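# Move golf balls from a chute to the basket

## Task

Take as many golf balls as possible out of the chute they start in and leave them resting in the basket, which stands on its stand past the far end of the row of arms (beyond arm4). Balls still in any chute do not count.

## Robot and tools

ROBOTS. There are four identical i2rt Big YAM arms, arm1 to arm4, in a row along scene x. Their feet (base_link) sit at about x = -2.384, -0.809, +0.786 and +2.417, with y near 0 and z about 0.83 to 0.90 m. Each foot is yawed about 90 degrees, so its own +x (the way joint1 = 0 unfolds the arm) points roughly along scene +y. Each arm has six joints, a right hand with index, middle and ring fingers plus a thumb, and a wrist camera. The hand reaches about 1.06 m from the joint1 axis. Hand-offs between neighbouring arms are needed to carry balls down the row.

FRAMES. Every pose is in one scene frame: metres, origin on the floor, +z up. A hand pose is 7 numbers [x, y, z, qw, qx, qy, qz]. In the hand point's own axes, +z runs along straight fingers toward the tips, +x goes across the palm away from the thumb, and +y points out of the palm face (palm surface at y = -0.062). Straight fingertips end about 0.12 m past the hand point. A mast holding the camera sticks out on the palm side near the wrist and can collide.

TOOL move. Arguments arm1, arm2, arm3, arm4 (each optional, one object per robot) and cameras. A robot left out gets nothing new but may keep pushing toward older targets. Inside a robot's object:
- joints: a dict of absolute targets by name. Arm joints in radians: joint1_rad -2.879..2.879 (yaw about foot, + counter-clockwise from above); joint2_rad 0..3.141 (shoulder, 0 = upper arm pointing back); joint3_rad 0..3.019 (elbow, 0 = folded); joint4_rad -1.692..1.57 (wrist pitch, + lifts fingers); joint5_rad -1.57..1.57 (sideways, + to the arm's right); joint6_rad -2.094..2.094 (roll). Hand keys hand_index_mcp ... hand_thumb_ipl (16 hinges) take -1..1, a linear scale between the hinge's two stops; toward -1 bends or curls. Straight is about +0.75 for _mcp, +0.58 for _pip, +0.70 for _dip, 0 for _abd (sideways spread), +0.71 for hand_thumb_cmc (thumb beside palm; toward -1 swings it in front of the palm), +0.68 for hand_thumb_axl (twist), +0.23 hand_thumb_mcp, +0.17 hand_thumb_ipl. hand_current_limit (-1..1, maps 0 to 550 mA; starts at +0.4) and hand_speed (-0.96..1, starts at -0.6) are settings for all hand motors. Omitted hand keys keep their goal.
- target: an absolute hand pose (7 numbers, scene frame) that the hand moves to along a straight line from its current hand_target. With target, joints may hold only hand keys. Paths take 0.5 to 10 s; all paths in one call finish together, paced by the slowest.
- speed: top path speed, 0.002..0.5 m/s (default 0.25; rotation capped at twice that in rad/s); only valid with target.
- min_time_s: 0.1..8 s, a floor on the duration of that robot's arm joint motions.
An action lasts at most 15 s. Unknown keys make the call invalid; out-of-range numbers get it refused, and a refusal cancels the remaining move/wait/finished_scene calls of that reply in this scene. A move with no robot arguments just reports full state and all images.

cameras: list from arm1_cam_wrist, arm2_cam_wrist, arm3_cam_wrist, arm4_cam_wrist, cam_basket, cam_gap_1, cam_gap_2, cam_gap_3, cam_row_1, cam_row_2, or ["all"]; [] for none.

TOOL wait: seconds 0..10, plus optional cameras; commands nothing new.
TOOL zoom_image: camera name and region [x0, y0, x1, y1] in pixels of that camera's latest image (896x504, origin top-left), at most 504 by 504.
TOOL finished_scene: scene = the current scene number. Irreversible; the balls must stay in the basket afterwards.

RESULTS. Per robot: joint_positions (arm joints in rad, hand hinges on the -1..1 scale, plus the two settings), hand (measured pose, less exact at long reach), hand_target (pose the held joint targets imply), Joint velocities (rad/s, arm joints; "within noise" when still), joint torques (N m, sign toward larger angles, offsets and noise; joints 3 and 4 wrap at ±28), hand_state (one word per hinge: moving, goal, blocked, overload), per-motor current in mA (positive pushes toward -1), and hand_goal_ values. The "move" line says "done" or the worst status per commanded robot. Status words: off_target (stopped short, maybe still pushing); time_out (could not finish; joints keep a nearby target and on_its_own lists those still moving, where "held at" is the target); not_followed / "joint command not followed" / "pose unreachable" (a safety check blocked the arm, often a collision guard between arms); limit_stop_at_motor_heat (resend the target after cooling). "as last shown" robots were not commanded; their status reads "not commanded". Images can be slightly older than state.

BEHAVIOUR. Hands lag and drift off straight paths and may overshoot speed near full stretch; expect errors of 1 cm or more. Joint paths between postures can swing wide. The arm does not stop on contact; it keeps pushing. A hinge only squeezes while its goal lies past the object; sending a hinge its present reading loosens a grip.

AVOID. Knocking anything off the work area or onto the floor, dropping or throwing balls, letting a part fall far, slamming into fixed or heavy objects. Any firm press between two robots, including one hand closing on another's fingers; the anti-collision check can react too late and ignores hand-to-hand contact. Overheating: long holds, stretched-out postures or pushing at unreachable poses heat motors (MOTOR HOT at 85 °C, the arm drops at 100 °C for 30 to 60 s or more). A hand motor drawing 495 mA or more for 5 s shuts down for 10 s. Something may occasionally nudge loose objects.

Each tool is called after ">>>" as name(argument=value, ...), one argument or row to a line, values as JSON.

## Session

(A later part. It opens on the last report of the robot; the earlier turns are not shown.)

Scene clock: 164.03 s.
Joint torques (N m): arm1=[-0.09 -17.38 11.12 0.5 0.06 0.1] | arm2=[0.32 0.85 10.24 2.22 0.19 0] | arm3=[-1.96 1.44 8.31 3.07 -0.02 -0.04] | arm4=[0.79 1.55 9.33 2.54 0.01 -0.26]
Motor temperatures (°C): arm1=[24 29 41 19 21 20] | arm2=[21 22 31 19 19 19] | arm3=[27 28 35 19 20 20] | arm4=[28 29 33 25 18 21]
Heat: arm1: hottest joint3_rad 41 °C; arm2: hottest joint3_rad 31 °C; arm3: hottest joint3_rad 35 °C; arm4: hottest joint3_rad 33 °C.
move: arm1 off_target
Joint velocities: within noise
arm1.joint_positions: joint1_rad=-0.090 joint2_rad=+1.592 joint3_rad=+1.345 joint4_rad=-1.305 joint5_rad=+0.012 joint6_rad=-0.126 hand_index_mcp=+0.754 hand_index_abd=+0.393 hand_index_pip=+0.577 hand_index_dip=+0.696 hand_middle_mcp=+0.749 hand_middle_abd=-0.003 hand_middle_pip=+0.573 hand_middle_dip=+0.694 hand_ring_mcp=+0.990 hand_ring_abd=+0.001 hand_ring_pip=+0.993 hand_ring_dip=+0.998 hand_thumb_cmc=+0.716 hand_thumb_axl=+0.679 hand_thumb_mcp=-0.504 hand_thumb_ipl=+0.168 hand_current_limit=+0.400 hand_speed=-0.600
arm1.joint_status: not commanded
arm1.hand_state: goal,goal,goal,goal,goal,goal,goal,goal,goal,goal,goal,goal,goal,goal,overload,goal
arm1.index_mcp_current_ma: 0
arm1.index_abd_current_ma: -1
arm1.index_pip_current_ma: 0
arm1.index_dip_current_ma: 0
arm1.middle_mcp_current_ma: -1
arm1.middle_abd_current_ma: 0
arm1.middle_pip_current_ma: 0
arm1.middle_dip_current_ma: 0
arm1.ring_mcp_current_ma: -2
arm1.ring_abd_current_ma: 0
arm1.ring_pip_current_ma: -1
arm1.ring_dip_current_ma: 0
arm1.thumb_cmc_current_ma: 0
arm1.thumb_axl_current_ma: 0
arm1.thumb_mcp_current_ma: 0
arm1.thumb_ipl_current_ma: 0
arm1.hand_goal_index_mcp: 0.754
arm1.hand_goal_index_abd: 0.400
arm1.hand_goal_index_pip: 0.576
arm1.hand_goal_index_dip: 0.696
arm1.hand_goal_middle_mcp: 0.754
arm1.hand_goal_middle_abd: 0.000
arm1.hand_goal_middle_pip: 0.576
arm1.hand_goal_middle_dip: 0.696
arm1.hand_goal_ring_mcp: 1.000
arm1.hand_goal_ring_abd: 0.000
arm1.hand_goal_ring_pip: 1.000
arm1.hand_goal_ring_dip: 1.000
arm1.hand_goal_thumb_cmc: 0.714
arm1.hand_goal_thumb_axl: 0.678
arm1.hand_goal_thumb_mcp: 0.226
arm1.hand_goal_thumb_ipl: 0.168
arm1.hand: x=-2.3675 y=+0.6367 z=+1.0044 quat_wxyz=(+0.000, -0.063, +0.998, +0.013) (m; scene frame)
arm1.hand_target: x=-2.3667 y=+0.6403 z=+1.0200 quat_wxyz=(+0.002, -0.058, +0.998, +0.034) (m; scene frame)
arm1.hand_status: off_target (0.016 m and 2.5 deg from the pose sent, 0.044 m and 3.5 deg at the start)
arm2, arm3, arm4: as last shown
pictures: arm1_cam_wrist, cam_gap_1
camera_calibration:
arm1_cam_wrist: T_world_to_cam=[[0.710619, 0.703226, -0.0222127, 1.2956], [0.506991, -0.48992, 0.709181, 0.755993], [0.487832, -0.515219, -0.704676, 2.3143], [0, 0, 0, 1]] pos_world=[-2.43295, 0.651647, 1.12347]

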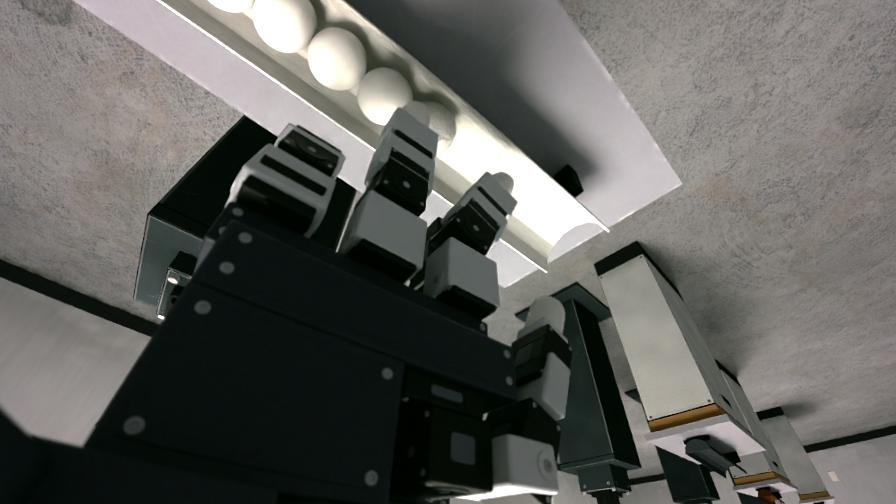

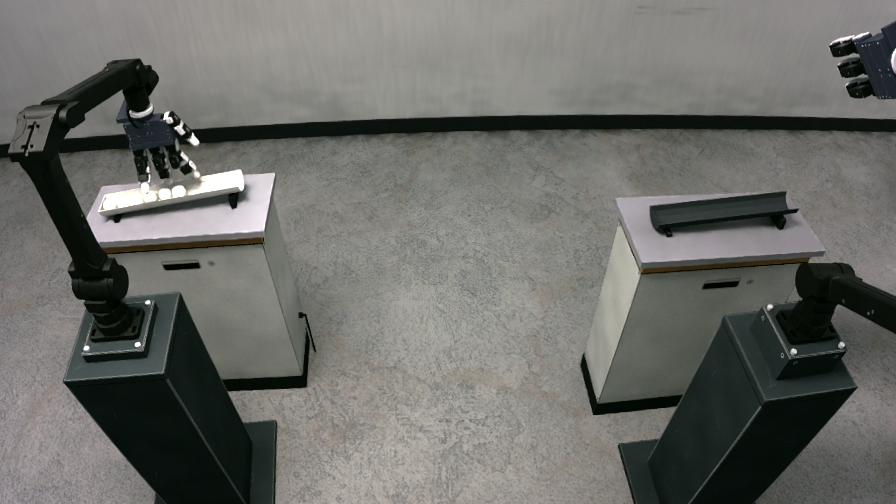

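>>> move(
  arm1={"target": [-2.368, 0.640, 0.9995, 0.002, -0.0576, 0.9977, 0.0339], "speed": 0.05},
)

>>> move(
  arm1={"target": [-2.355, 0.632, 0.997, 0.002, -0.0576, 0.9977, 0.0339], "speed": 0.04},
  cameras=["arm1_cam_wrist", "cam_gap_1"],
)

>>> zoom_image(
  camera="arm1_cam_wrist",
  region=[300, 0, 600, 200],
)

>>> zoom_image(
  camera="cam_gap_1",
  region=[80, 120, 230, 230],
)

Scene clock: 166.77 s.
Joint torques (N m): arm1=[-0.03 -16.26 10.21 0.62 0.07 0.09] | arm2=[0.32 0.79 10.19 2.26 0.19 0.01] | arm3=[-1.96 1.49 8.31 3.07 -0.02 -0.04] | arm4=[0.73 1.61 9.33 2.52 0.01 -0.26]
Motor temperatures (°C): arm1=[24 30 41 19 21 20] | arm2=[21 22 31 19 19 19] | arm3=[27 28 35 19 20 20] | arm4=[28 29 33 25 18 21]
Heat: arm1: hottest joint3_rad 41 °C; arm2: hottest joint3_rad 31 °C; arm3: hottest joint3_rad 35 °C; arm4: hottest joint3_rad 33 °C.
move: arm1 done
Joint velocities: within noise
arm1.joint_positions: joint1_rad=-0.090 joint2_rad=+1.592 joint3_rad=+1.314 joint4_rad=-1.252 joint5_rad=+0.012 joint6_rad=-0.124 hand_index_mcp=+0.754 hand_index_abd=+0.393 hand_index_pip=+0.577 hand_index_dip=+0.696 hand_middle_mcp=+0.750 hand_middle_abd=-0.003 hand_middle_pip=+0.573 hand_middle_dip=+0.694 hand_ring_mcp=+0.990 hand_ring_abd=+0.001 hand_ring_pip=+0.993 hand_ring_dip=+0.998 hand_thumb_cmc=+0.716 hand_thumb_axl=+0.679 hand_thumb_mcp=-0.504 hand_thumb_ipl=+0.168 hand_current_limit=+0.400 hand_speed=-0.600
arm1.joint_status: not commanded
arm1.hand_state: goal,goal,goal,goal,goal,goal,goal,goal,goal,goal,goal,goal,goal,goal,overload,goal
arm1.index_mcp_current_ma: 0
arm1.index_abd_current_ma: -1
arm1.index_pip_current_ma: 0
arm1.index_dip_current_ma: 0
arm1.middle_mcp_current_ma: 0
arm1.middle_abd_current_ma: 0
arm1.middle_pip_current_ma: 0
arm1.middle_dip_current_ma: 0
arm1.ring_mcp_current_ma: -2
arm1.ring_abd_current_ma: 0
arm1.ring_pip_current_ma: -1
arm1.ring_dip_current_ma: 0
arm1.thumb_cmc_current_ma: 0
arm1.thumb_axl_current_ma: 0
arm1.thumb_mcp_current_ma: 0
arm1.thumb_ipl_current_ma: 0
arm1.hand_goal_index_mcp: 0.754
arm1.hand_goal_index_abd: 0.400
arm1.hand_goal_index_pip: 0.576
arm1.hand_goal_index_dip: 0.696
arm1.hand_goal_middle_mcp: 0.754
arm1.hand_goal_middle_abd: 0.000
arm1.hand_goal_middle_pip: 0.576
arm1.hand_goal_middle_dip: 0.696
arm1.hand_goal_ring_mcp: 1.000
arm1.hand_goal_ring_abd: 0.000
arm1.hand_goal_ring_pip: 1.000
arm1.hand_goal_ring_dip: 1.000
arm1.hand_goal_thumb_cmc: 0.714
arm1.hand_goal_thumb_axl: 0.678
arm1.hand_goal_thumb_mcp: 0.226
arm1.hand_goal_thumb_ipl: 0.168
arm1.hand: x=-2.3674 y=+0.6388 z=+0.9947 quat_wxyz=(+0.001, -0.062, +0.998, +0.024) (m; scene frame)
arm1.hand_target: x=-2.3680 y=+0.6400 z=+0.9995 quat_wxyz=(+0.002, -0.058, +0.998, +0.034) (m; scene frame)
arm1.hand_status: done (0.005 m and 1.3 deg from the pose sent, 0.006 m and 2.5 deg at the start)
arm2, arm3, arm4: as last shown
pictures: none

Scene clock: 167.80 s.
Joint torques (N m): arm1=[-0.5 -16.44 9.7 0.54 0.1 -0.16] | arm2=[0.38 0.62 10.19 2.22 0.19 0.01] | arm3=[-2.02 1.44 8.31 3.08 -0.02 -0.04] | arm4=[0.79 1.61 9.32 2.54 0.01 -0.27]
Motor temperatures (°C): arm1=[24 30 41 19 21 20] | arm2=[21 22 31 19 19 19] | arm3=[27 28 35 19 20 20] | arm4=[28 29 33 25 18 21]
Heat: arm1: hottest joint3_rad 41 °C; arm2: hottest joint3_rad 31 °C; arm3: hottest joint3_rad 35 °C; arm4: hottest joint3_rad 33 °C.
move: arm1 done
Joint velocities: within noise
arm1.joint_positions: joint1_rad=-0.108 joint2_rad=+1.579 joint3_rad=+1.292 joint4_rad=-1.240 joint5_rad=+0.010 joint6_rad=-0.131 hand_index_mcp=+0.754 hand_index_abd=+0.393 hand_index_pip=+0.577 hand_index_dip=+0.696 hand_middle_mcp=+0.747 hand_middle_abd=-0.006 hand_middle_pip=+0.573 hand_middle_dip=+0.694 hand_ring_mcp=+0.990 hand_ring_abd=+0.001 hand_ring_pip=+0.993 hand_ring_dip=+0.998 hand_thumb_cmc=+0.716 hand_thumb_axl=+0.679 hand_thumb_mcp=-0.504 hand_thumb_ipl=+0.168 hand_current_limit=+0.400 hand_speed=-0.600
arm1.joint_status: not commanded
arm1.hand_state: goal,goal,goal,goal,goal,goal,goal,goal,goal,goal,goal,goal,goal,goal,overload,goal
arm1.index_mcp_current_ma: 0
arm1.index_abd_current_ma: -1
arm1.index_pip_current_ma: 0
arm1.index_dip_current_ma: 0
arm1.middle_mcp_current_ma: -1
arm1.middle_abd_current_ma: 0
arm1.middle_pip_current_ma: 0
arm1.middle_dip_current_ma: 0
arm1.ring_mcp_current_ma: -2
arm1.ring_abd_current_ma: 0
arm1.ring_pip_current_ma: -1
arm1.ring_dip_current_ma: 0
arm1.thumb_cmc_current_ma: 0
arm1.thumb_axl_current_ma: 0
arm1.thumb_mcp_current_ma: 0
arm1.thumb_ipl_current_ma: 0
arm1.hand_goal_index_mcp: 0.754
arm1.hand_goal_index_abd: 0.400
arm1.hand_goal_index_pip: 0.576
arm1.hand_goal_index_dip: 0.696
arm1.hand_goal_middle_mcp: 0.754
arm1.hand_goal_middle_abd: 0.000
arm1.hand_goal_middle_pip: 0.576
arm1.hand_goal_middle_dip: 0.696
arm1.hand_goal_ring_mcp: 1.000
arm1.hand_goal_ring_abd: 0.000
arm1.hand_goal_ring_pip: 1.000
arm1.hand_goal_ring_dip: 1.000
arm1.hand_goal_thumb_cmc: 0.714
arm1.hand_goal_thumb_axl: 0.678
arm1.hand_goal_thumb_mcp: 0.226
arm1.hand_goal_thumb_ipl: 0.168
arm1.hand: x=-2.3585 y=+0.6333 z=+0.9924 quat_wxyz=(+0.000, -0.056, +0.998, +0.025) (m; scene frame)
arm1.hand_target: x=-2.3550 y=+0.6320 z=+0.9970 quat_wxyz=(+0.002, -0.057, +0.998, +0.034) (m; scene frame)
arm1.hand_status: done (0.006 m and 1.1 deg from the pose sent, 0.014 m and 1.3 deg at the start)
arm2, arm3, arm4: as last shown
pictures: arm1_cam_wrist, cam_gap_1
camera_calibration:
arm1_cam_wrist: T_world_to_cam=[[0.720335, 0.693589, -0.00727536, 1.3055], [0.501424, -0.513455, 0.696375, 0.77273], [0.479263, -0.505271, -0.717641, 2.28604], [0, 0, 0, 1]] pos_world=[-2.42347, 0.646352, 1.11194]

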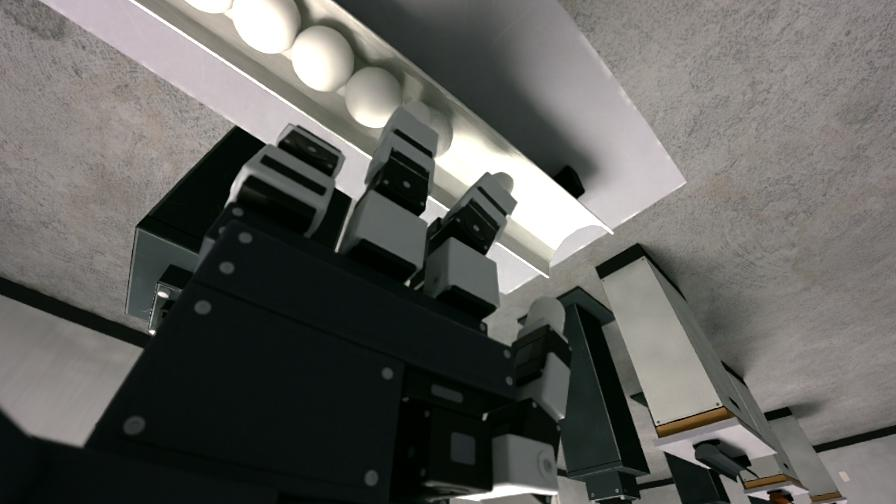

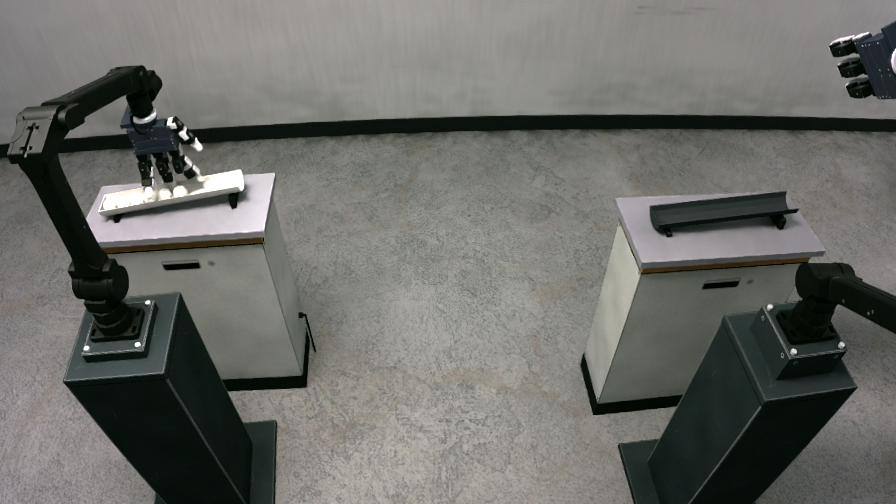

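Scaled by 1.680 from the camera's 896x504 image, which has a finer 1280x720 frame.

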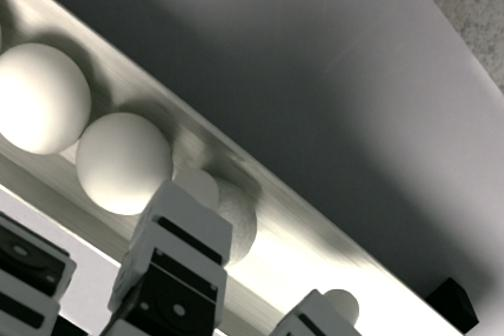

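Scaled by 3.360 from the camera's 896x504 image, which has a finer 1280x720 frame.

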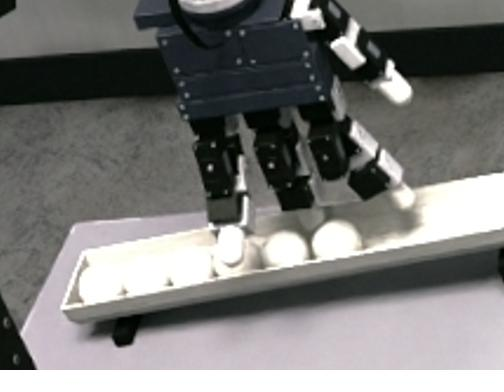

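>>> move(
  arm1={"target": [-2.345, 0.626, 0.994, 0.002, -0.0576, 0.9977, 0.0339], "speed": 0.04},
)

>>> move(
  arm1={"target": [-2.330, 0.622, 0.989, 0.002, -0.0576, 0.9977, 0.0339], "speed": 0.04},
  cameras=["arm1_cam_wrist", "cam_gap_1"],
)

>>> zoom_image(
  camera="arm1_cam_wrist",
  region=[300, 0, 600, 200],
)

>>> zoom_image(
  camera="cam_gap_1",
  region=[80, 120, 230, 230],
)

Scene clock: 169.83 s.
Joint torques (N m): arm1=[-0.85 -15.68 9.22 0.44 0.14 -0.13] | arm2=[0.44 0.79 10.24 2.25 0.19 0.01] | arm3=[-1.96 1.49 8.31 3.07 -0.02 -0.04] | arm4=[0.79 1.55 9.35 2.54 0.01 -0.26]
Motor temperatures (°C): arm1=[24 30 40 19 21 20] | arm2=[21 22 31 19 19 19] | arm3=[27 28 35 19 20 20] | arm4=[28 29 33 25 18 21]
Heat: arm1: hottest joint3_rad 40 °C; arm2: hottest joint3_rad 31 °C; arm3: hottest joint3_rad 35 °C; arm4: hottest joint3_rad 33 °C.
move: arm1 done
Joint velocities: within noise
arm1.joint_positions: joint1_rad=-0.129 joint2_rad=+1.561 joint3_rad=+1.275 joint4_rad=-1.227 joint5_rad=+0.007 joint6_rad=-0.153 hand_index_mcp=+0.754 hand_index_abd=+0.393 hand_index_pip=+0.577 hand_index_dip=+0.696 hand_middle_mcp=+0.741 hand_middle_abd=-0.008 hand_middle_pip=+0.571 hand_middle_dip=+0.694 hand_ring_mcp=+0.990 hand_ring_abd=+0.001 hand_ring_pip=+0.993 hand_ring_dip=+0.998 hand_thumb_cmc=+0.716 hand_thumb_axl=+0.679 hand_thumb_mcp=-0.504 hand_thumb_ipl=+0.168 hand_current_limit=+0.400 hand_speed=-0.600
arm1.joint_status: not commanded
arm1.hand_state: goal,goal,goal,goal,goal,goal,goal,goal,goal,goal,goal,goal,goal,goal,overload,goal
arm1.index_mcp_current_ma: 0
arm1.index_abd_current_ma: -1
arm1.index_pip_current_ma: 0
arm1.index_dip_current_ma: 0
arm1.middle_mcp_current_ma: -3
arm1.middle_abd_current_ma: -1
arm1.middle_pip_current_ma: -1
arm1.middle_dip_current_ma: 0
arm1.ring_mcp_current_ma: -2
arm1.ring_abd_current_ma: 0
arm1.ring_pip_current_ma: -1
arm1.ring_dip_current_ma: 0
arm1.thumb_cmc_current_ma: 0
arm1.thumb_axl_current_ma: 0
arm1.thumb_mcp_current_ma: 0
arm1.thumb_ipl_current_ma: 0
arm1.hand_goal_index_mcp: 0.754
arm1.hand_goal_index_abd: 0.400
arm1.hand_goal_index_pip: 0.576
arm1.hand_goal_index_dip: 0.696
arm1.hand_goal_middle_mcp: 0.754
arm1.hand_goal_middle_abd: 0.000
arm1.hand_goal_middle_pip: 0.576
arm1.hand_goal_middle_dip: 0.696
arm1.hand_goal_ring_mcp: 1.000
arm1.hand_goal_ring_abd: 0.000
arm1.hand_goal_ring_pip: 1.000
arm1.hand_goal_ring_dip: 1.000
arm1.hand_goal_thumb_cmc: 0.714
arm1.hand_goal_thumb_axl: 0.678
arm1.hand_goal_thumb_mcp: 0.226
arm1.hand_goal_thumb_ipl: 0.168
arm1.hand: x=-2.3495 y=+0.6301 z=+0.9956 quat_wxyz=(+0.000, -0.057, +0.998, +0.033) (m; scene frame)
arm1.hand_target: x=-2.3451 y=+0.6261 z=+0.9940 quat_wxyz=(+0.002, -0.057, +0.998, +0.034) (m; scene frame)
arm1.hand_status: done (0.006 m and 0.3 deg from the pose sent, 0.015 m and 1.1 deg at the start)
arm2, arm3, arm4: as last shown
pictures: none

Scene clock: 170.80 s.
Joint torques (N m): arm1=[-0.73 -14.92 8.64 0.25 0.17 -0.14] | arm2=[0.44 0.79 10.25 2.28 0.19 0.01] | arm3=[-1.96 1.44 8.31 3.07 -0.02 -0.04] | arm4=[0.79 1.67 9.32 2.56 0 -0.27]
Motor temperatures (°C): arm1=[24 30 40 19 21 20] | arm2=[21 22 31 19 19 19] | arm3=[27 28 35 19 20 20] | arm4=[28 29 33 25 18 21]
Heat: arm1: hottest joint3_rad 40 °C; arm2: hottest joint3_rad 31 °C; arm3: hottest joint3_rad 35 °C; arm4: hottest joint3_rad 33 °C.
move: arm1 off_target
Joint velocities: within noise
arm1.joint_positions: joint1_rad=-0.164 joint2_rad=+1.550 joint3_rad=+1.265 joint4_rad=-1.207 joint5_rad=+0.004 joint6_rad=-0.187 hand_index_mcp=+0.754 hand_index_abd=+0.393 hand_index_pip=+0.577 hand_index_dip=+0.696 hand_middle_mcp=+0.727 hand_middle_abd=-0.011 hand_middle_pip=+0.563 hand_middle_dip=+0.691 hand_ring_mcp=+0.990 hand_ring_abd=+0.001 hand_ring_pip=+0.993 hand_ring_dip=+0.998 hand_thumb_cmc=+0.716 hand_thumb_axl=+0.679 hand_thumb_mcp=-0.504 hand_thumb_ipl=+0.168 hand_current_limit=+0.400 hand_speed=-0.600
arm1.joint_status: not commanded
arm1.hand_state: goal,goal,goal,goal,blocked,goal,goal,goal,goal,goal,goal,goal,goal,goal,overload,goal
arm1.index_mcp_current_ma: 0
arm1.index_abd_current_ma: -1
arm1.index_pip_current_ma: 0
arm1.index_dip_current_ma: 0
arm1.middle_mcp_current_ma: -14
arm1.middle_abd_current_ma: -2
arm1.middle_pip_current_ma: -3
arm1.middle_dip_current_ma: 0
arm1.ring_mcp_current_ma: -2
arm1.ring_abd_current_ma: 0
arm1.ring_pip_current_ma: -1
arm1.ring_dip_current_ma: 0
arm1.thumb_cmc_current_ma: 0
arm1.thumb_axl_current_ma: 0
arm1.thumb_mcp_current_ma: 0
arm1.thumb_ipl_current_ma: 0
arm1.hand_goal_index_mcp: 0.754
arm1.hand_goal_index_abd: 0.400
arm1.hand_goal_index_pip: 0.576
arm1.hand_goal_index_dip: 0.696
arm1.hand_goal_middle_mcp: 0.754
arm1.hand_goal_middle_abd: 0.000
arm1.hand_goal_middle_pip: 0.576
arm1.hand_goal_middle_dip: 0.696
arm1.hand_goal_ring_mcp: 1.000
arm1.hand_goal_ring_abd: 0.000
arm1.hand_goal_ring_pip: 1.000
arm1.hand_goal_ring_dip: 1.000
arm1.hand_goal_thumb_cmc: 0.714
arm1.hand_goal_thumb_axl: 0.678
arm1.hand_goal_thumb_mcp: 0.226
arm1.hand_goal_thumb_ipl: 0.168
arm1.hand: x=-2.3338 y=+0.6299 z=+0.9983 quat_wxyz=(+0.001, -0.056, +0.998, +0.043) (m; scene frame)
arm1.hand_target: x=-2.3302 y=+0.6221 z=+0.9891 quat_wxyz=(+0.002, -0.058, +0.998, +0.034) (m; scene frame)
arm1.hand_status: off_target (0.013 m and 1.0 deg from the pose sent, 0.022 m and 0.3 deg at the start)
arm2, arm3, arm4: as last shown
pictures: arm1_cam_wrist, cam_gap_1
camera_calibration:
arm1_cam_wrist: T_world_to_cam=[[0.719675, 0.694119, 0.0163357, 1.26461], [0.502665, -0.537113, 0.677375, 0.791211], [0.478953, -0.479278, -0.735456, 2.27736], [0, 0, 0, 1]] pos_world=[-2.39857, 0.638669, 1.11829]

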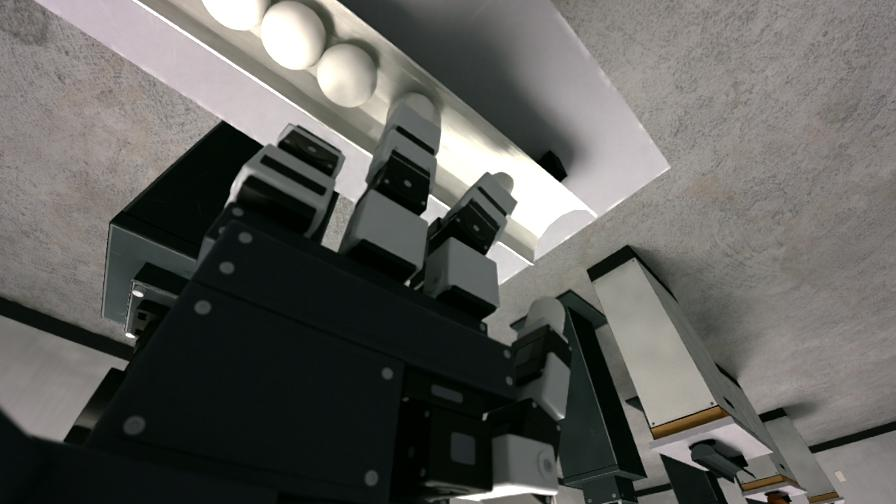

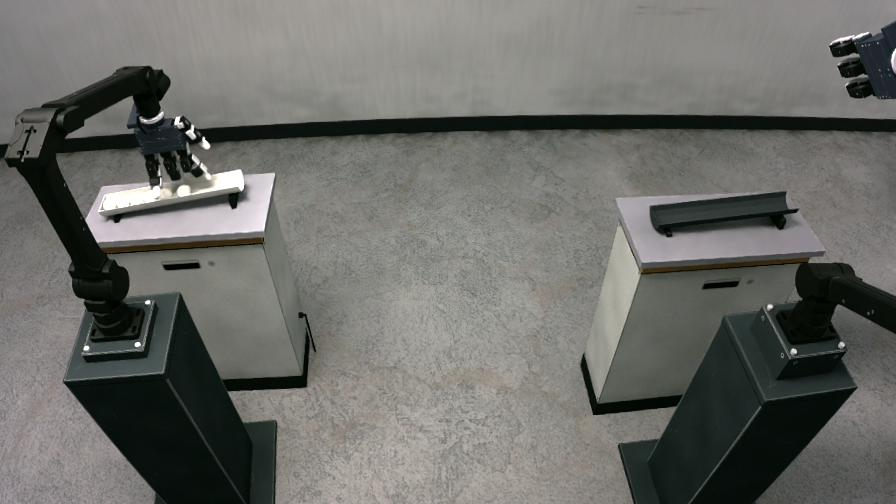

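Scaled by 1.680 from the camera's 896x504 image, which has a finer 1280x720 frame.

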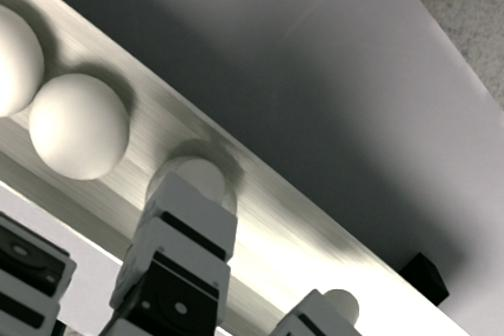

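Scaled by 3.360 from the camera's 896x504 image, which has a finer 1280x720 frame.

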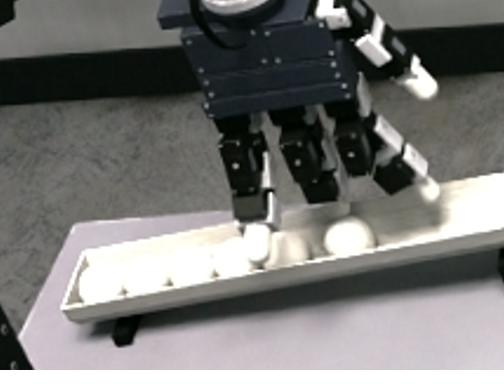

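>>> move(
  arm1={"target": [-2.33, 0.622, 1.06, 0.002, -0.0576, 0.9977, 0.0339], "speed": 0.08},
)

>>> move(
  arm1={"target": [-2.299, 0.601, 1.04, -0.0663, 0.3116, 0.9475, 0.0218], "speed": 0.15, "joints": {"hand_index_abd": 0.136, "hand_middle_abd": -0.136}},
  cameras=["arm1_cam_wrist", "cam_gap_1"],
)

>>> zoom_image(
  camera="arm1_cam_wrist",
  region=[300, 0, 600, 200],
)

>>> zoom_image(
  camera="cam_gap_1",
  region=[80, 120, 230, 230],
)

Scene clock: 182.77 s.
Joint torques (N m): arm1=[-0.62 -15.62 16.51 -0.62 0.06 -0.11] | arm2=[0.38 0.91 10.22 2.26 0.2 0.01] | arm3=[-1.96 1.44 8.29 3.07 -0.02 -0.04] | arm4=[0.79 1.67 9.31 2.52 0.01 -0.26]
Motor temperatures (°C): arm1=[24 30 39 19 21 20] | arm2=[21 22 31 19 19 19] | arm3=[27 27 35 19 20 20] | arm4=[28 28 33 25 18 21]
Heat: arm1: hottest joint3_rad 39 °C; arm2: hottest joint3_rad 31 °C; arm3: hottest joint3_rad 35 °C; arm4: hottest joint3_rad 33 °C.
move: arm1 off_target
Joint velocities: within noise
arm1.joint_positions: joint1_rad=-0.165 joint2_rad=+1.519 joint3_rad=+1.321 joint4_rad=-1.374 joint5_rad=+0.007 joint6_rad=-0.187 hand_index_mcp=+0.754 hand_index_abd=+0.393 hand_index_pip=+0.577 hand_index_dip=+0.696 hand_middle_mcp=+0.749 hand_middle_abd=-0.003 hand_middle_pip=+0.573 hand_middle_dip=+0.694 hand_ring_mcp=+0.991 hand_ring_abd=+0.001 hand_ring_pip=+0.993 hand_ring_dip=+0.998 hand_thumb_cmc=+0.716 hand_thumb_axl=+0.679 hand_thumb_mcp=-0.504 hand_thumb_ipl=+0.168 hand_current_limit=+0.400 hand_speed=-0.600
arm1.joint_status: not commanded
arm1.hand_state: goal,goal,goal,goal,goal,goal,goal,goal,goal,goal,goal,goal,goal,goal,overload,goal
arm1.index_mcp_current_ma: 0
arm1.index_abd_current_ma: -1
arm1.index_pip_current_ma: 0
arm1.index_dip_current_ma: 0
arm1.middle_mcp_current_ma: -1
arm1.middle_abd_current_ma: 0
arm1.middle_pip_current_ma: 0
arm1.middle_dip_current_ma: 0
arm1.ring_mcp_current_ma: -2
arm1.ring_abd_current_ma: 0
arm1.ring_pip_current_ma: -1
arm1.ring_dip_current_ma: 0
arm1.thumb_cmc_current_ma: 0
arm1.thumb_axl_current_ma: 0
arm1.thumb_mcp_current_ma: 0
arm1.thumb_ipl_current_ma: 0
arm1.hand_goal_index_mcp: 0.754
arm1.hand_goal_index_abd: 0.400
arm1.hand_goal_index_pip: 0.576
arm1.hand_goal_index_dip: 0.696
arm1.hand_goal_middle_mcp: 0.754
arm1.hand_goal_middle_abd: 0.000
arm1.hand_goal_middle_pip: 0.576
arm1.hand_goal_middle_dip: 0.696
arm1.hand_goal_ring_mcp: 1.000
arm1.hand_goal_ring_abd: 0.000
arm1.hand_goal_ring_pip: 1.000
arm1.hand_goal_ring_dip: 1.000
arm1.hand_goal_thumb_cmc: 0.714
arm1.hand_goal_thumb_axl: 0.678
arm1.hand_goal_thumb_mcp: 0.226
arm1.hand_goal_thumb_ipl: 0.168
arm1.hand: x=-2.3339 y=+0.6065 z=+1.0243 quat_wxyz=(-0.003, -0.056, +0.998, +0.003) (m; scene frame)
arm1.hand_target: x=-2.3301 y=+0.6203 z=+1.0599 quat_wxyz=(+0.002, -0.057, +0.998, +0.034) (m; scene frame)
arm1.hand_status: off_target (0.039 m and 3.6 deg from the pose sent, 0.062 m and 1.0 deg at the start)
arm2.joint_positions: joint1_rad=-0.144 joint2_rad=+0.582 joint3_rad=+1.386 joint4_rad=-1.355 joint5_rad=+0.061 joint6_rad=+1.043 hand_index_mcp=+0.755 hand_index_abd=+0.000 hand_index_pip=+0.577 hand_index_dip=+0.696 hand_middle_mcp=+0.755 hand_middle_abd=+0.000 hand_middle_pip=+0.577 hand_middle_dip=+0.696 hand_ring_mcp=+0.755 hand_ring_abd=+0.000 hand_ring_pip=+0.577 hand_ring_dip=+0.696 hand_thumb_cmc=+0.715 hand_thumb_axl=+0.677 hand_thumb_mcp=+0.226 hand_thumb_ipl=+0.168 hand_current_limit=+0.400 hand_speed=-0.600
arm2.joint_status: not commanded
arm2.hand_state: goal,goal,goal,goal,goal,goal,goal,goal,goal,goal,goal,goal,goal,goal,goal,goal
arm2.index_mcp_current_ma: 0
arm2.index_abd_current_ma: 0
arm2.index_pip_current_ma: 0
arm2.index_dip_current_ma: 0
arm2.middle_mcp_current_ma: 0
arm2.middle_abd_current_ma: 0
arm2.middle_pip_current_ma: 0
arm2.middle_dip_current_ma: 0
arm2.ring_mcp_current_ma: 0
arm2.ring_abd_current_ma: 0
arm2.ring_pip_current_ma: 0
arm2.ring_dip_current_ma: 0
arm2.thumb_cmc_current_ma: 0
arm2.thumb_axl_current_ma: 0
arm2.thumb_mcp_current_ma: 0
arm2.thumb_ipl_current_ma: 0
arm2.hand_goal_index_mcp: 0.754
arm2.hand_goal_index_abd: 0.000
arm2.hand_goal_index_pip: 0.576
arm2.hand_goal_index_dip: 0.696
arm2.hand_goal_middle_mcp: 0.754
arm2.hand_goal_middle_abd: 0.000
arm2.hand_goal_middle_pip: 0.576
arm2.hand_goal_middle_dip: 0.696
arm2.hand_goal_ring_mcp: 0.754
arm2.hand_goal_ring_abd: 0.000
arm2.hand_goal_ring_pip: 0.576
arm2.hand_goal_ring_dip: 0.696
arm2.hand_goal_thumb_cmc: 0.714
arm2.hand_goal_thumb_axl: 0.678
arm2.hand_goal_thumb_mcp: 0.226
arm2.hand_goal_thumb_ipl: 0.168
arm2.hand: x=-0.6969 y=+0.1570 z=+1.4552 quat_wxyz=(-0.194, +0.483, +0.724, +0.454) (m; scene frame)
arm2.hand_target: x=-0.6973 y=+0.1541 z=+1.4675 quat_wxyz=(-0.200, +0.479, +0.718, +0.465) (m; scene frame)
arm2.hand_status: not commanded
arm3.joint_positions: joint1_rad=-0.323 joint2_rad=+0.633 joint3_rad=+1.453 joint4_rad=-1.216 joint5_rad=-0.019 joint6_rad=+1.127 hand_index_mcp=+0.755 hand_index_abd=+0.001 hand_index_pip=+0.577 hand_index_dip=+0.696 hand_middle_mcp=+0.755 hand_middle_abd=+0.001 hand_middle_pip=+0.577 hand_middle_dip=+0.696 hand_ring_mcp=+0.755 hand_ring_abd=+0.001 hand_ring_pip=+0.577 hand_ring_dip=+0.696 hand_thumb_cmc=+0.714 hand_thumb_axl=+0.677 hand_thumb_mcp=+0.226 hand_thumb_ipl=+0.168 hand_current_limit=+0.400 hand_speed=-0.600
arm3.joint_status: not commanded
arm3.hand_state: goal,goal,goal,goal,goal,goal,goal,goal,goal,goal,goal,goal,goal,goal,goal,goal
arm3.index_mcp_current_ma: 1
arm3.index_abd_current_ma: 1
arm3.index_pip_current_ma: 1
arm3.index_dip_current_ma: 0
arm3.middle_mcp_current_ma: 1
arm3.middle_abd_current_ma: 1
arm3.middle_pip_current_ma: 1
arm3.middle_dip_current_ma: 0
arm3.ring_mcp_current_ma: 1
arm3.ring_abd_current_ma: 1
arm3.ring_pip_current_ma: 1
arm3.ring_dip_current_ma: 0
arm3.thumb_cmc_current_ma: 1
arm3.thumb_axl_current_ma: -1
arm3.thumb_mcp_current_ma: 0
arm3.thumb_ipl_current_ma: 0
arm3.hand_goal_index_mcp: 0.754
arm3.hand_goal_index_abd: 0.000
arm3.hand_goal_index_pip: 0.576
arm3.hand_goal_index_dip: 0.696
arm3.hand_goal_middle_mcp: 0.754
arm3.hand_goal_middle_abd: 0.000
arm3.hand_goal_middle_pip: 0.576
arm3.hand_goal_middle_dip: 0.696
arm3.hand_goal_ring_mcp: 0.754
arm3.hand_goal_ring_abd: 0.000
arm3.hand_goal_ring_pip: 0.576
arm3.hand_goal_ring_dip: 0.696
arm3.hand_goal_thumb_cmc: 0.714
arm3.hand_goal_thumb_axl: 0.678
arm3.hand_goal_thumb_mcp: 0.226
arm3.hand_goal_thumb_ipl: 0.168
arm3.hand: x=+0.9440 y=+0.1189 z=+1.4372 quat_wxyz=(-0.234, +0.541, +0.630, +0.506) (m; scene frame)
arm3.hand_target: x=+0.9429 y=+0.1151 z=+1.4509 quat_wxyz=(-0.239, +0.535, +0.623, +0.518) (m; scene frame)
arm3.hand_status: not commanded
arm4.joint_positions: joint1_rad=+0.153 joint2_rad=+0.616 joint3_rad=+1.405 joint4_rad=-1.359 joint5_rad=-0.094 joint6_rad=+1.074 hand_index_mcp=+0.754 hand_index_abd=+0.000 hand_index_pip=+0.577 hand_index_dip=+0.696 hand_middle_mcp=+0.754 hand_middle_abd=+0.000 hand_middle_pip=+0.577 hand_middle_dip=+0.696 hand_ring_mcp=+0.754 hand_ring_abd=+0.000 hand_ring_pip=+0.577 hand_ring_dip=+0.696 hand_thumb_cmc=+0.714 hand_thumb_axl=+0.677 hand_thumb_mcp=+0.226 hand_thumb_ipl=+0.168 hand_current_limit=+0.400 hand_speed=-0.600
arm4.joint_status: not commanded
arm4.hand_state: goal,goal,goal,goal,goal,goal,goal,goal,goal,goal,goal,goal,goal,goal,goal,goal
arm4.index_mcp_current_ma: 0
arm4.index_abd_current_ma: 0
arm4.index_pip_current_ma: 0
arm4.index_dip_current_ma: 0
arm4.middle_mcp_current_ma: 0
arm4.middle_abd_current_ma: 0
arm4.middle_pip_current_ma: 0
arm4.middle_dip_current_ma: 0
arm4.ring_mcp_current_ma: 0
arm4.ring_abd_current_ma: 0
arm4.ring_pip_current_ma: 0
arm4.ring_dip_current_ma: 0
arm4.thumb_cmc_current_ma: 0
arm4.thumb_axl_current_ma: 0
arm4.thumb_mcp_current_ma: 0
arm4.thumb_ipl_current_ma: 0
arm4.hand_goal_index_mcp: 0.754
arm4.hand_goal_index_abd: 0.000
arm4.hand_goal_index_pip: 0.576
arm4.hand_goal_index_dip: 0.696
arm4.hand_goal_middle_mcp: 0.754
arm4.hand_goal_middle_abd: 0.000
arm4.hand_goal_middle_pip: 0.576
arm4.hand_goal_middle_dip: 0.696
arm4.hand_goal_ring_mcp: 0.754
arm4.hand_goal_ring_abd: 0.000
arm4.hand_goal_ring_pip: 0.576
arm4.hand_goal_ring_dip: 0.696
arm4.hand_goal_thumb_cmc: 0.714
arm4.hand_goal_thumb_axl: 0.678
arm4.hand_goal_thumb_mcp: 0.226
arm4.hand_goal_thumb_ipl: 0.168
arm4.hand: x=+2.4418 y=+0.3180 z=+1.4496 quat_wxyz=(-0.315, +0.359, +0.801, +0.362) (m; scene frame)
arm4.hand_target: x=+2.4423 y=+0.3150 z=+1.4644 quat_wxyz=(-0.323, +0.354, +0.794, +0.374) (m; scene frame)
arm4.hand_status: not commanded
pictures: none

Scene clock: 186.07 s.
Joint torques (N m): arm1=[0.21 -13.27 15.94 0.42 -0.14 0.07] | arm2=[0.38 1.03 10.24 2.24 0.19 0.01] | arm3=[-1.96 1.49 8.31 3.07 -0.01 -0.04] | arm4=[0.79 1.61 9.32 2.51 0.01 -0.26]
Motor temperatures (°C): arm1=[24 30 40 19 21 20] | arm2=[21 22 31 19 19 19] | arm3=[27 27 35 19 20 20] | arm4=[28 28 33 25 18 21]
Heat: arm1: hottest joint3_rad 40 °C; arm2: hottest joint3_rad 31 °C; arm3: hottest joint3_rad 35 °C; arm4: hottest joint3_rad 33 °C.
move: arm1 off_target
Joint velocities: within noise
arm1.joint_positions: joint1_rad=-0.164 joint2_rad=+1.519 joint3_rad=+1.321 joint4_rad=-1.365 joint5_rad=-0.104 joint6_rad=+0.561 hand_index_mcp=+0.754 hand_index_abd=+0.139 hand_index_pip=+0.577 hand_index_dip=+0.696 hand_middle_mcp=+0.749 hand_middle_abd=-0.132 hand_middle_pip=+0.573 hand_middle_dip=+0.694 hand_ring_mcp=+0.991 hand_ring_abd=+0.001 hand_ring_pip=+0.993 hand_ring_dip=+0.998 hand_thumb_cmc=+0.716 hand_thumb_axl=+0.679 hand_thumb_mcp=-0.504 hand_thumb_ipl=+0.168 hand_current_limit=+0.400 hand_speed=-0.600
arm1.joint_status: all done
arm1.hand_state: goal,goal,goal,goal,goal,goal,goal,goal,goal,goal,goal,goal,goal,goal,overload,goal
arm1.index_mcp_current_ma: 0
arm1.index_abd_current_ma: 0
arm1.index_pip_current_ma: 0
arm1.index_dip_current_ma: 0
arm1.middle_mcp_current_ma: -1
arm1.middle_abd_current_ma: 0
arm1.middle_pip_current_ma: 0
arm1.middle_dip_current_ma: 0
arm1.ring_mcp_current_ma: -2
arm1.ring_abd_current_ma: 0
arm1.ring_pip_current_ma: -1
arm1.ring_dip_current_ma: 0
arm1.thumb_cmc_current_ma: 0
arm1.thumb_axl_current_ma: 0
arm1.thumb_mcp_current_ma: 0
arm1.thumb_ipl_current_ma: 0
arm1.hand_goal_index_mcp: 0.754
arm1.hand_goal_index_abd: 0.136
arm1.hand_goal_index_pip: 0.576
arm1.hand_goal_index_dip: 0.696
arm1.hand_goal_middle_mcp: 0.754
arm1.hand_goal_middle_abd: -0.136
arm1.hand_goal_middle_pip: 0.576
arm1.hand_goal_middle_dip: 0.696
arm1.hand_goal_ring_mcp: 1.000
arm1.hand_goal_ring_abd: 0.000
arm1.hand_goal_ring_pip: 1.000
arm1.hand_goal_ring_dip: 1.000
arm1.hand_goal_thumb_cmc: 0.714
arm1.hand_goal_thumb_axl: 0.678
arm1.hand_goal_thumb_mcp: 0.226
arm1.hand_goal_thumb_ipl: 0.168
arm1.hand: x=-2.2983 y=+0.5784 z=+1.0185 quat_wxyz=(-0.059, +0.311, +0.949, -0.007) (m; scene frame)
arm1.hand_target: x=-2.2993 y=+0.5995 z=+1.0403 quat_wxyz=(-0.067, +0.311, +0.948, +0.022) (m; scene frame)
arm1.hand_status: off_target (0.031 m and 3.5 deg from the pose sent, 0.039 m and 43.5 deg at the start)
arm2, arm3, arm4: as last shown
pictures: arm1_cam_wrist, cam_gap_1
camera_calibration:
arm1_cam_wrist: T_world_to_cam=[[0.987594, 0.0224429, -0.155416, 2.45376], [0.125702, -0.706159, 0.696806, -0.0563548], [-0.0941098, -0.707697, -0.70022, 1.02974], [0, 0, 0, 1]] pos_world=[-2.31933, 0.63388, 1.14167]

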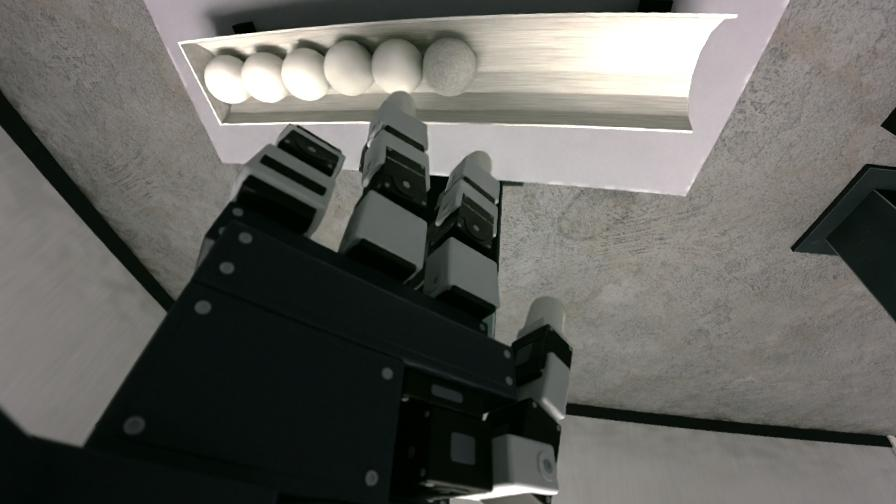

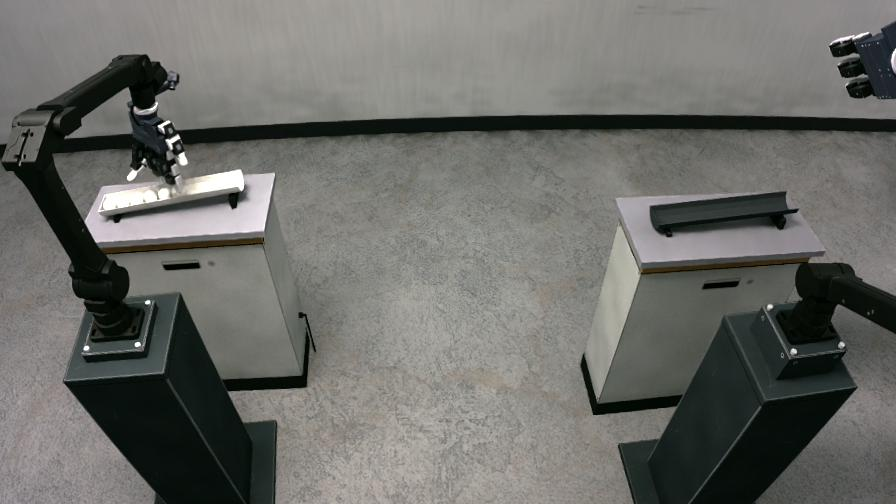

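Scaled by 1.680 from the camera's 896x504 image, which has a finer 1280x720 frame.

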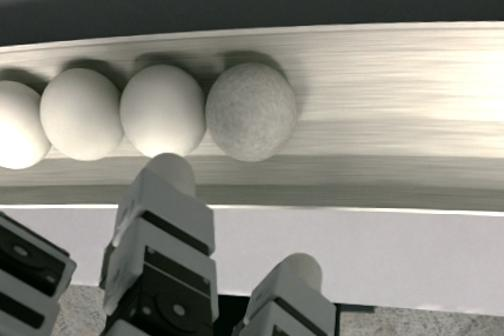

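Scaled by 3.360 from the camera's 896x504 image, which has a finer 1280x720 frame.

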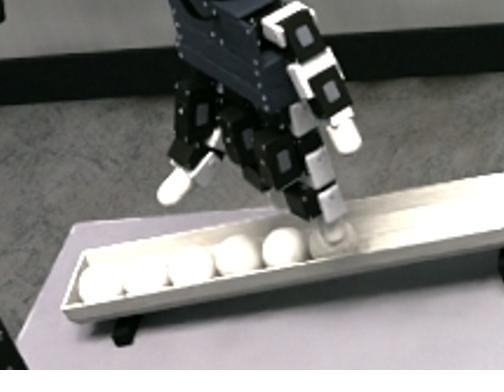

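>>> move(
  arm1={"target": [-2.302, 0.609, 1.012, -0.0731, 0.3101, 0.9468, 0.0425], "speed": 0.08},
  cameras=["arm1_cam_wrist", "cam_gap_1"],
)

>>> zoom_image(
  camera="arm1_cam_wrist",
  region=[300, 0, 600, 200],
)

>>> zoom_image(
  camera="cam_gap_1",
  region=[80, 120, 230, 230],
)

Scene clock: 190.27 s.
Joint torques (N m): arm1=[0.26 -13.16 10.45 0.83 -0.19 0.08] | arm2=[0.44 0.91 10.24 2.29 0.19 0] | arm3=[-1.96 1.44 8.31 3.07 -0.02 -0.04] | arm4=[0.67 1.55 9.32 2.51 0.01 -0.26]
Motor temperatures (°C): arm1=[24 30 40 19 21 20] | arm2=[21 22 31 19 19 19] | arm3=[26 27 35 19 20 20] | arm4=[28 28 33 25 18 21]
Heat: arm1: hottest joint3_rad 40 °C; arm2: hottest joint3_rad 31 °C; arm3: hottest joint3_rad 35 °C; arm4: hottest joint3_rad 33 °C.
move: arm1 done
Joint velocities: within noise
arm1.joint_positions: joint1_rad=-0.159 joint2_rad=+1.524 joint3_rad=+1.311 joint4_rad=-1.240 joint5_rad=-0.104 joint6_rad=+0.566 hand_index_mcp=+0.754 hand_index_abd=+0.139 hand_index_pip=+0.577 hand_index_dip=+0.696 hand_middle_mcp=+0.750 hand_middle_abd=-0.132 hand_middle_pip=+0.573 hand_middle_dip=+0.694 hand_ring_mcp=+0.991 hand_ring_abd=+0.001 hand_ring_pip=+0.993 hand_ring_dip=+0.998 hand_thumb_cmc=+0.716 hand_thumb_axl=+0.679 hand_thumb_mcp=-0.504 hand_thumb_ipl=+0.168 hand_current_limit=+0.400 hand_speed=-0.600
arm1.joint_status: not commanded
arm1.hand_state: goal,goal,goal,goal,goal,goal,goal,goal,goal,goal,goal,goal,goal,goal,overload,goal
arm1.index_mcp_current_ma: 0
arm1.index_abd_current_ma: 0
arm1.index_pip_current_ma: 0
arm1.index_dip_current_ma: 0
arm1.middle_mcp_current_ma: 0
arm1.middle_abd_current_ma: 0
arm1.middle_pip_current_ma: 0
arm1.middle_dip_current_ma: 0
arm1.ring_mcp_current_ma: -2
arm1.ring_abd_current_ma: 0
arm1.ring_pip_current_ma: -1
arm1.ring_dip_current_ma: 0
arm1.thumb_cmc_current_ma: 0
arm1.thumb_axl_current_ma: 0
arm1.thumb_mcp_current_ma: 0
arm1.thumb_ipl_current_ma: 0
arm1.hand_goal_index_mcp: 0.754
arm1.hand_goal_index_abd: 0.136
arm1.hand_goal_index_pip: 0.576
arm1.hand_goal_index_dip: 0.696
arm1.hand_goal_middle_mcp: 0.754
arm1.hand_goal_middle_abd: -0.136
arm1.hand_goal_middle_pip: 0.576
arm1.hand_goal_middle_dip: 0.696
arm1.hand_goal_ring_mcp: 1.000
arm1.hand_goal_ring_abd: 0.000
arm1.hand_goal_ring_pip: 1.000
arm1.hand_goal_ring_dip: 1.000
arm1.hand_goal_thumb_cmc: 0.714
arm1.hand_goal_thumb_axl: 0.678
arm1.hand_goal_thumb_mcp: 0.226
arm1.hand_goal_thumb_ipl: 0.168
arm1.hand: x=-2.2986 y=+0.6062 z=+1.0209 quat_wxyz=(-0.072, +0.308, +0.947, +0.045) (m; scene frame)
arm1.hand_target: x=-2.3019 y=+0.6087 z=+1.0120 quat_wxyz=(-0.073, +0.310, +0.947, +0.042) (m; scene frame)
arm1.hand_status: done (0.010 m and 0.4 deg from the pose sent, 0.031 m and 5.9 deg at the start)
arm2, arm3, arm4: as last shown
pictures: arm1_cam_wrist, cam_gap_1
camera_calibration:
arm1_cam_wrist: T_world_to_cam=[[0.988699, 0.0365244, -0.145395, 2.43751], [0.119502, -0.777613, 0.617282, 0.0719359], [-0.0905149, -0.627681, -0.77319, 1.08529], [0, 0, 0, 1]] pos_world=[-2.32033, 0.648125, 1.14913]

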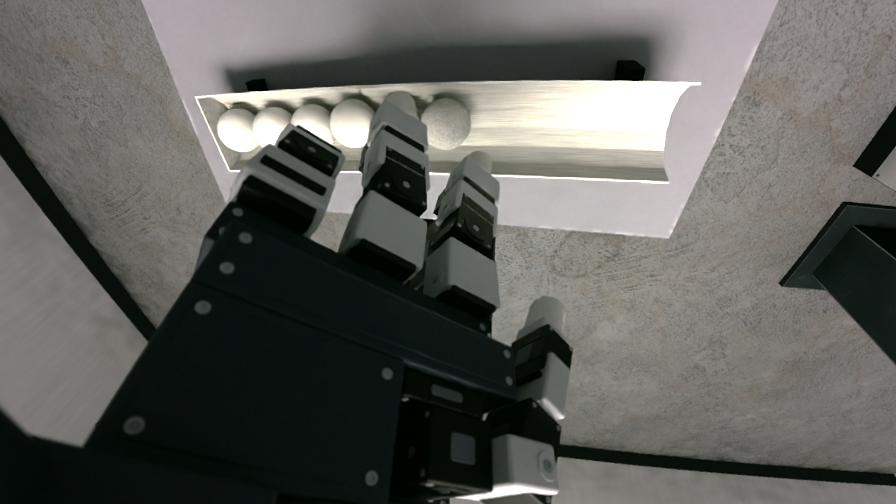

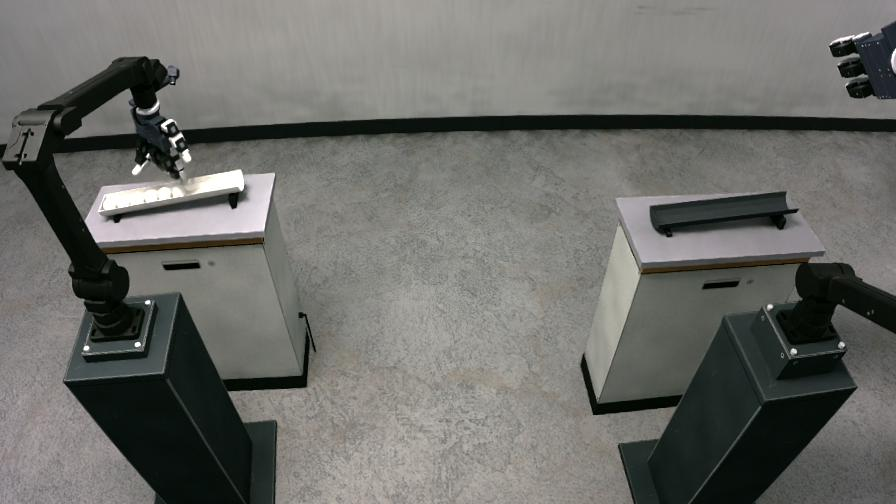

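Scaled by 1.680 from the camera's 896x504 image, which has a finer 1280x720 frame.

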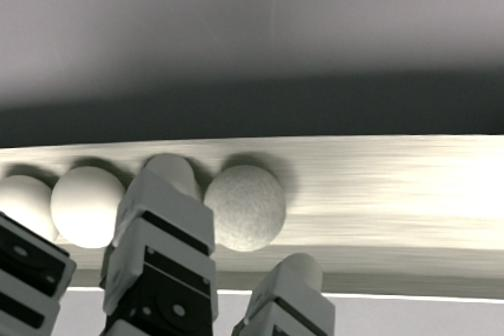

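Scaled by 3.360 from the camera's 896x504 image, which has a finer 1280x720 frame.

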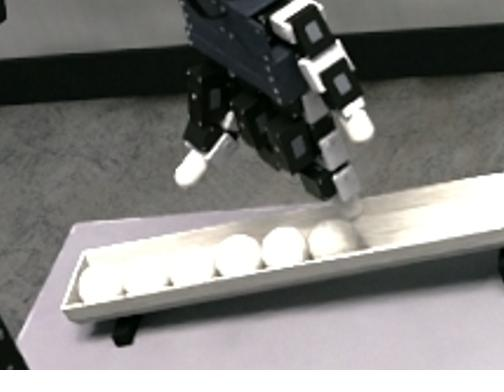

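>>> move(
  arm1={"target": [-2.305, 0.600, 0.990, -0.0731, 0.3101, 0.9468, 0.0425], "speed": 0.06},
  cameras=["arm1_cam_wrist", "cam_gap_1"],
)

>>> zoom_image(
  camera="arm1_cam_wrist",
  region=[300, 0, 600, 200],
)

>>> zoom_image(
  camera="cam_gap_1",
  region=[80, 120, 230, 230],
)

Scene clock: 193.57 s.
Joint torques (N m): arm1=[0.32 -13.74 10.43 0.77 -0.19 0.09] | arm2=[0.38 0.91 10.24 2.25 0.19 0.01] | arm3=[-1.96 1.49 8.31 3.08 -0.01 -0.04] | arm4=[0.79 1.61 9.33 2.56 0.01 -0.26]
Motor temperatures (°C): arm1=[24 30 40 19 21 20] | arm2=[21 22 31 19 19 19] | arm3=[26 27 35 19 20 20] | arm4=[28 28 33 25 18 21]
Heat: arm1: hottest joint3_rad 40 °C; arm2: hottest joint3_rad 31 °C; arm3: hottest joint3_rad 35 °C; arm4: hottest joint3_rad 33 °C.
move: arm1 done
Joint velocities: within noise
arm1.joint_positions: joint1_rad=-0.154 joint2_rad=+1.524 joint3_rad=+1.240 joint4_rad=-1.178 joint5_rad=-0.104 joint6_rad=+0.571 hand_index_mcp=+0.754 hand_index_abd=+0.139 hand_index_pip=+0.577 hand_index_dip=+0.696 hand_middle_mcp=+0.750 hand_middle_abd=-0.132 hand_middle_pip=+0.573 hand_middle_dip=+0.694 hand_ring_mcp=+0.991 hand_ring_abd=+0.001 hand_ring_pip=+0.993 hand_ring_dip=+0.998 hand_thumb_cmc=+0.716 hand_thumb_axl=+0.679 hand_thumb_mcp=-0.504 hand_thumb_ipl=+0.168 hand_current_limit=+0.400 hand_speed=-0.600
arm1.joint_status: not commanded
arm1.hand_state: goal,goal,goal,goal,goal,goal,goal,goal,goal,goal,goal,goal,goal,goal,overload,goal
arm1.index_mcp_current_ma: 0
arm1.index_abd_current_ma: 0
arm1.index_pip_current_ma: 0
arm1.index_dip_current_ma: 0
arm1.middle_mcp_current_ma: 0
arm1.middle_abd_current_ma: 0
arm1.middle_pip_current_ma: 0
arm1.middle_dip_current_ma: 0
arm1.ring_mcp_current_ma: -2
arm1.ring_abd_current_ma: 0
arm1.ring_pip_current_ma: -1
arm1.ring_dip_current_ma: 0
arm1.thumb_cmc_current_ma: 0
arm1.thumb_axl_current_ma: 0
arm1.thumb_mcp_current_ma: 0
arm1.thumb_ipl_current_ma: 0
arm1.hand_goal_index_mcp: 0.754
arm1.hand_goal_index_abd: 0.136
arm1.hand_goal_index_pip: 0.576
arm1.hand_goal_index_dip: 0.696
arm1.hand_goal_middle_mcp: 0.754
arm1.hand_goal_middle_abd: -0.136
arm1.hand_goal_middle_pip: 0.576
arm1.hand_goal_middle_dip: 0.696
arm1.hand_goal_ring_mcp: 1.000
arm1.hand_goal_ring_abd: 0.000
arm1.hand_goal_ring_pip: 1.000
arm1.hand_goal_ring_dip: 1.000
arm1.hand_goal_thumb_cmc: 0.714
arm1.hand_goal_thumb_axl: 0.678
arm1.hand_goal_thumb_mcp: 0.226
arm1.hand_goal_thumb_ipl: 0.168
arm1.hand: x=-2.3019 y=+0.5978 z=+0.9939 quat_wxyz=(-0.071, +0.309, +0.948, +0.041) (m; scene frame)
arm1.hand_target: x=-2.3051 y=+0.6000 z=+0.9901 quat_wxyz=(-0.073, +0.310, +0.947, +0.042) (m; scene frame)
arm1.hand_status: done (0.005 m and 0.4 deg from the pose sent, 0.032 m and 0.4 deg at the start)
arm2, arm3, arm4: as last shown
pictures: arm1_cam_wrist, cam_gap_1
camera_calibration:
arm1_cam_wrist: T_world_to_cam=[[0.988527, 0.0355024, -0.146815, 2.43882], [0.120398, -0.772143, 0.623938, 0.0745932], [-0.0912111, -0.634456, -0.767559, 1.05572], [0, 0, 0, 1]] pos_world=[-2.32353, 0.640821, 1.12184]

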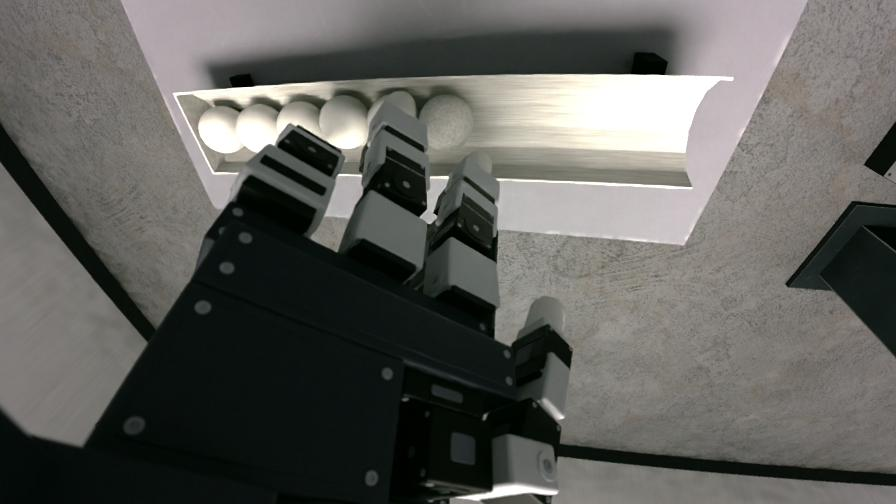

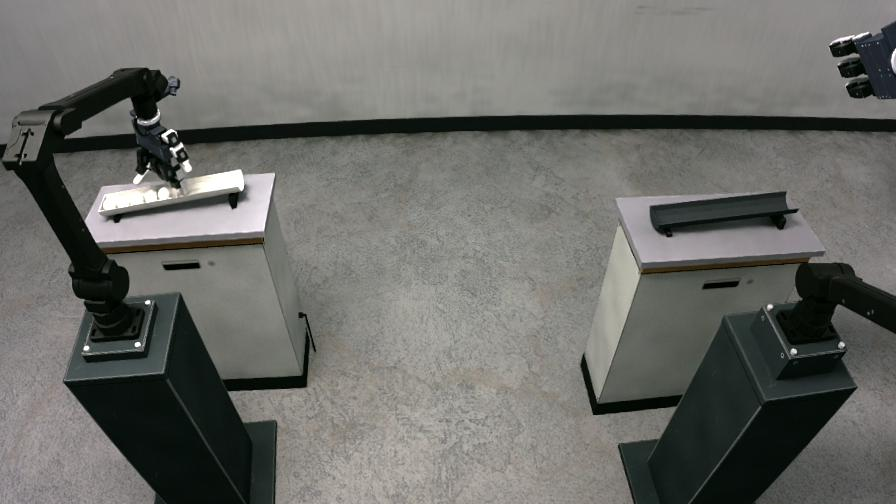

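Scaled by 1.680 from the camera's 896x504 image, which has a finer 1280x720 frame.

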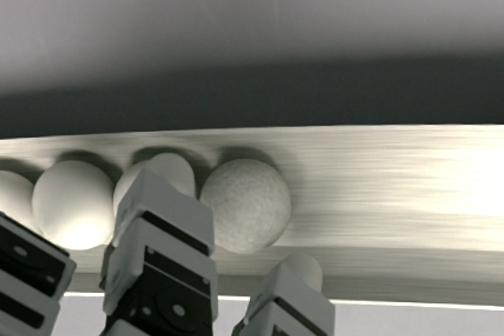

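Scaled by 3.360 from the camera's 896x504 image, which has a finer 1280x720 frame.

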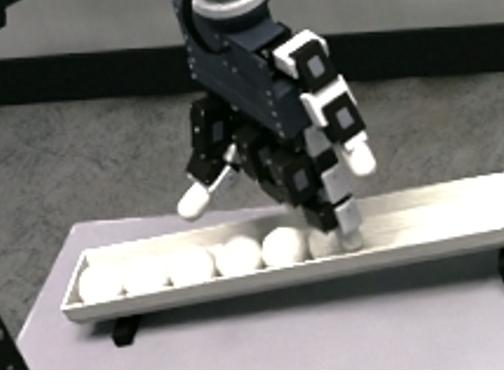

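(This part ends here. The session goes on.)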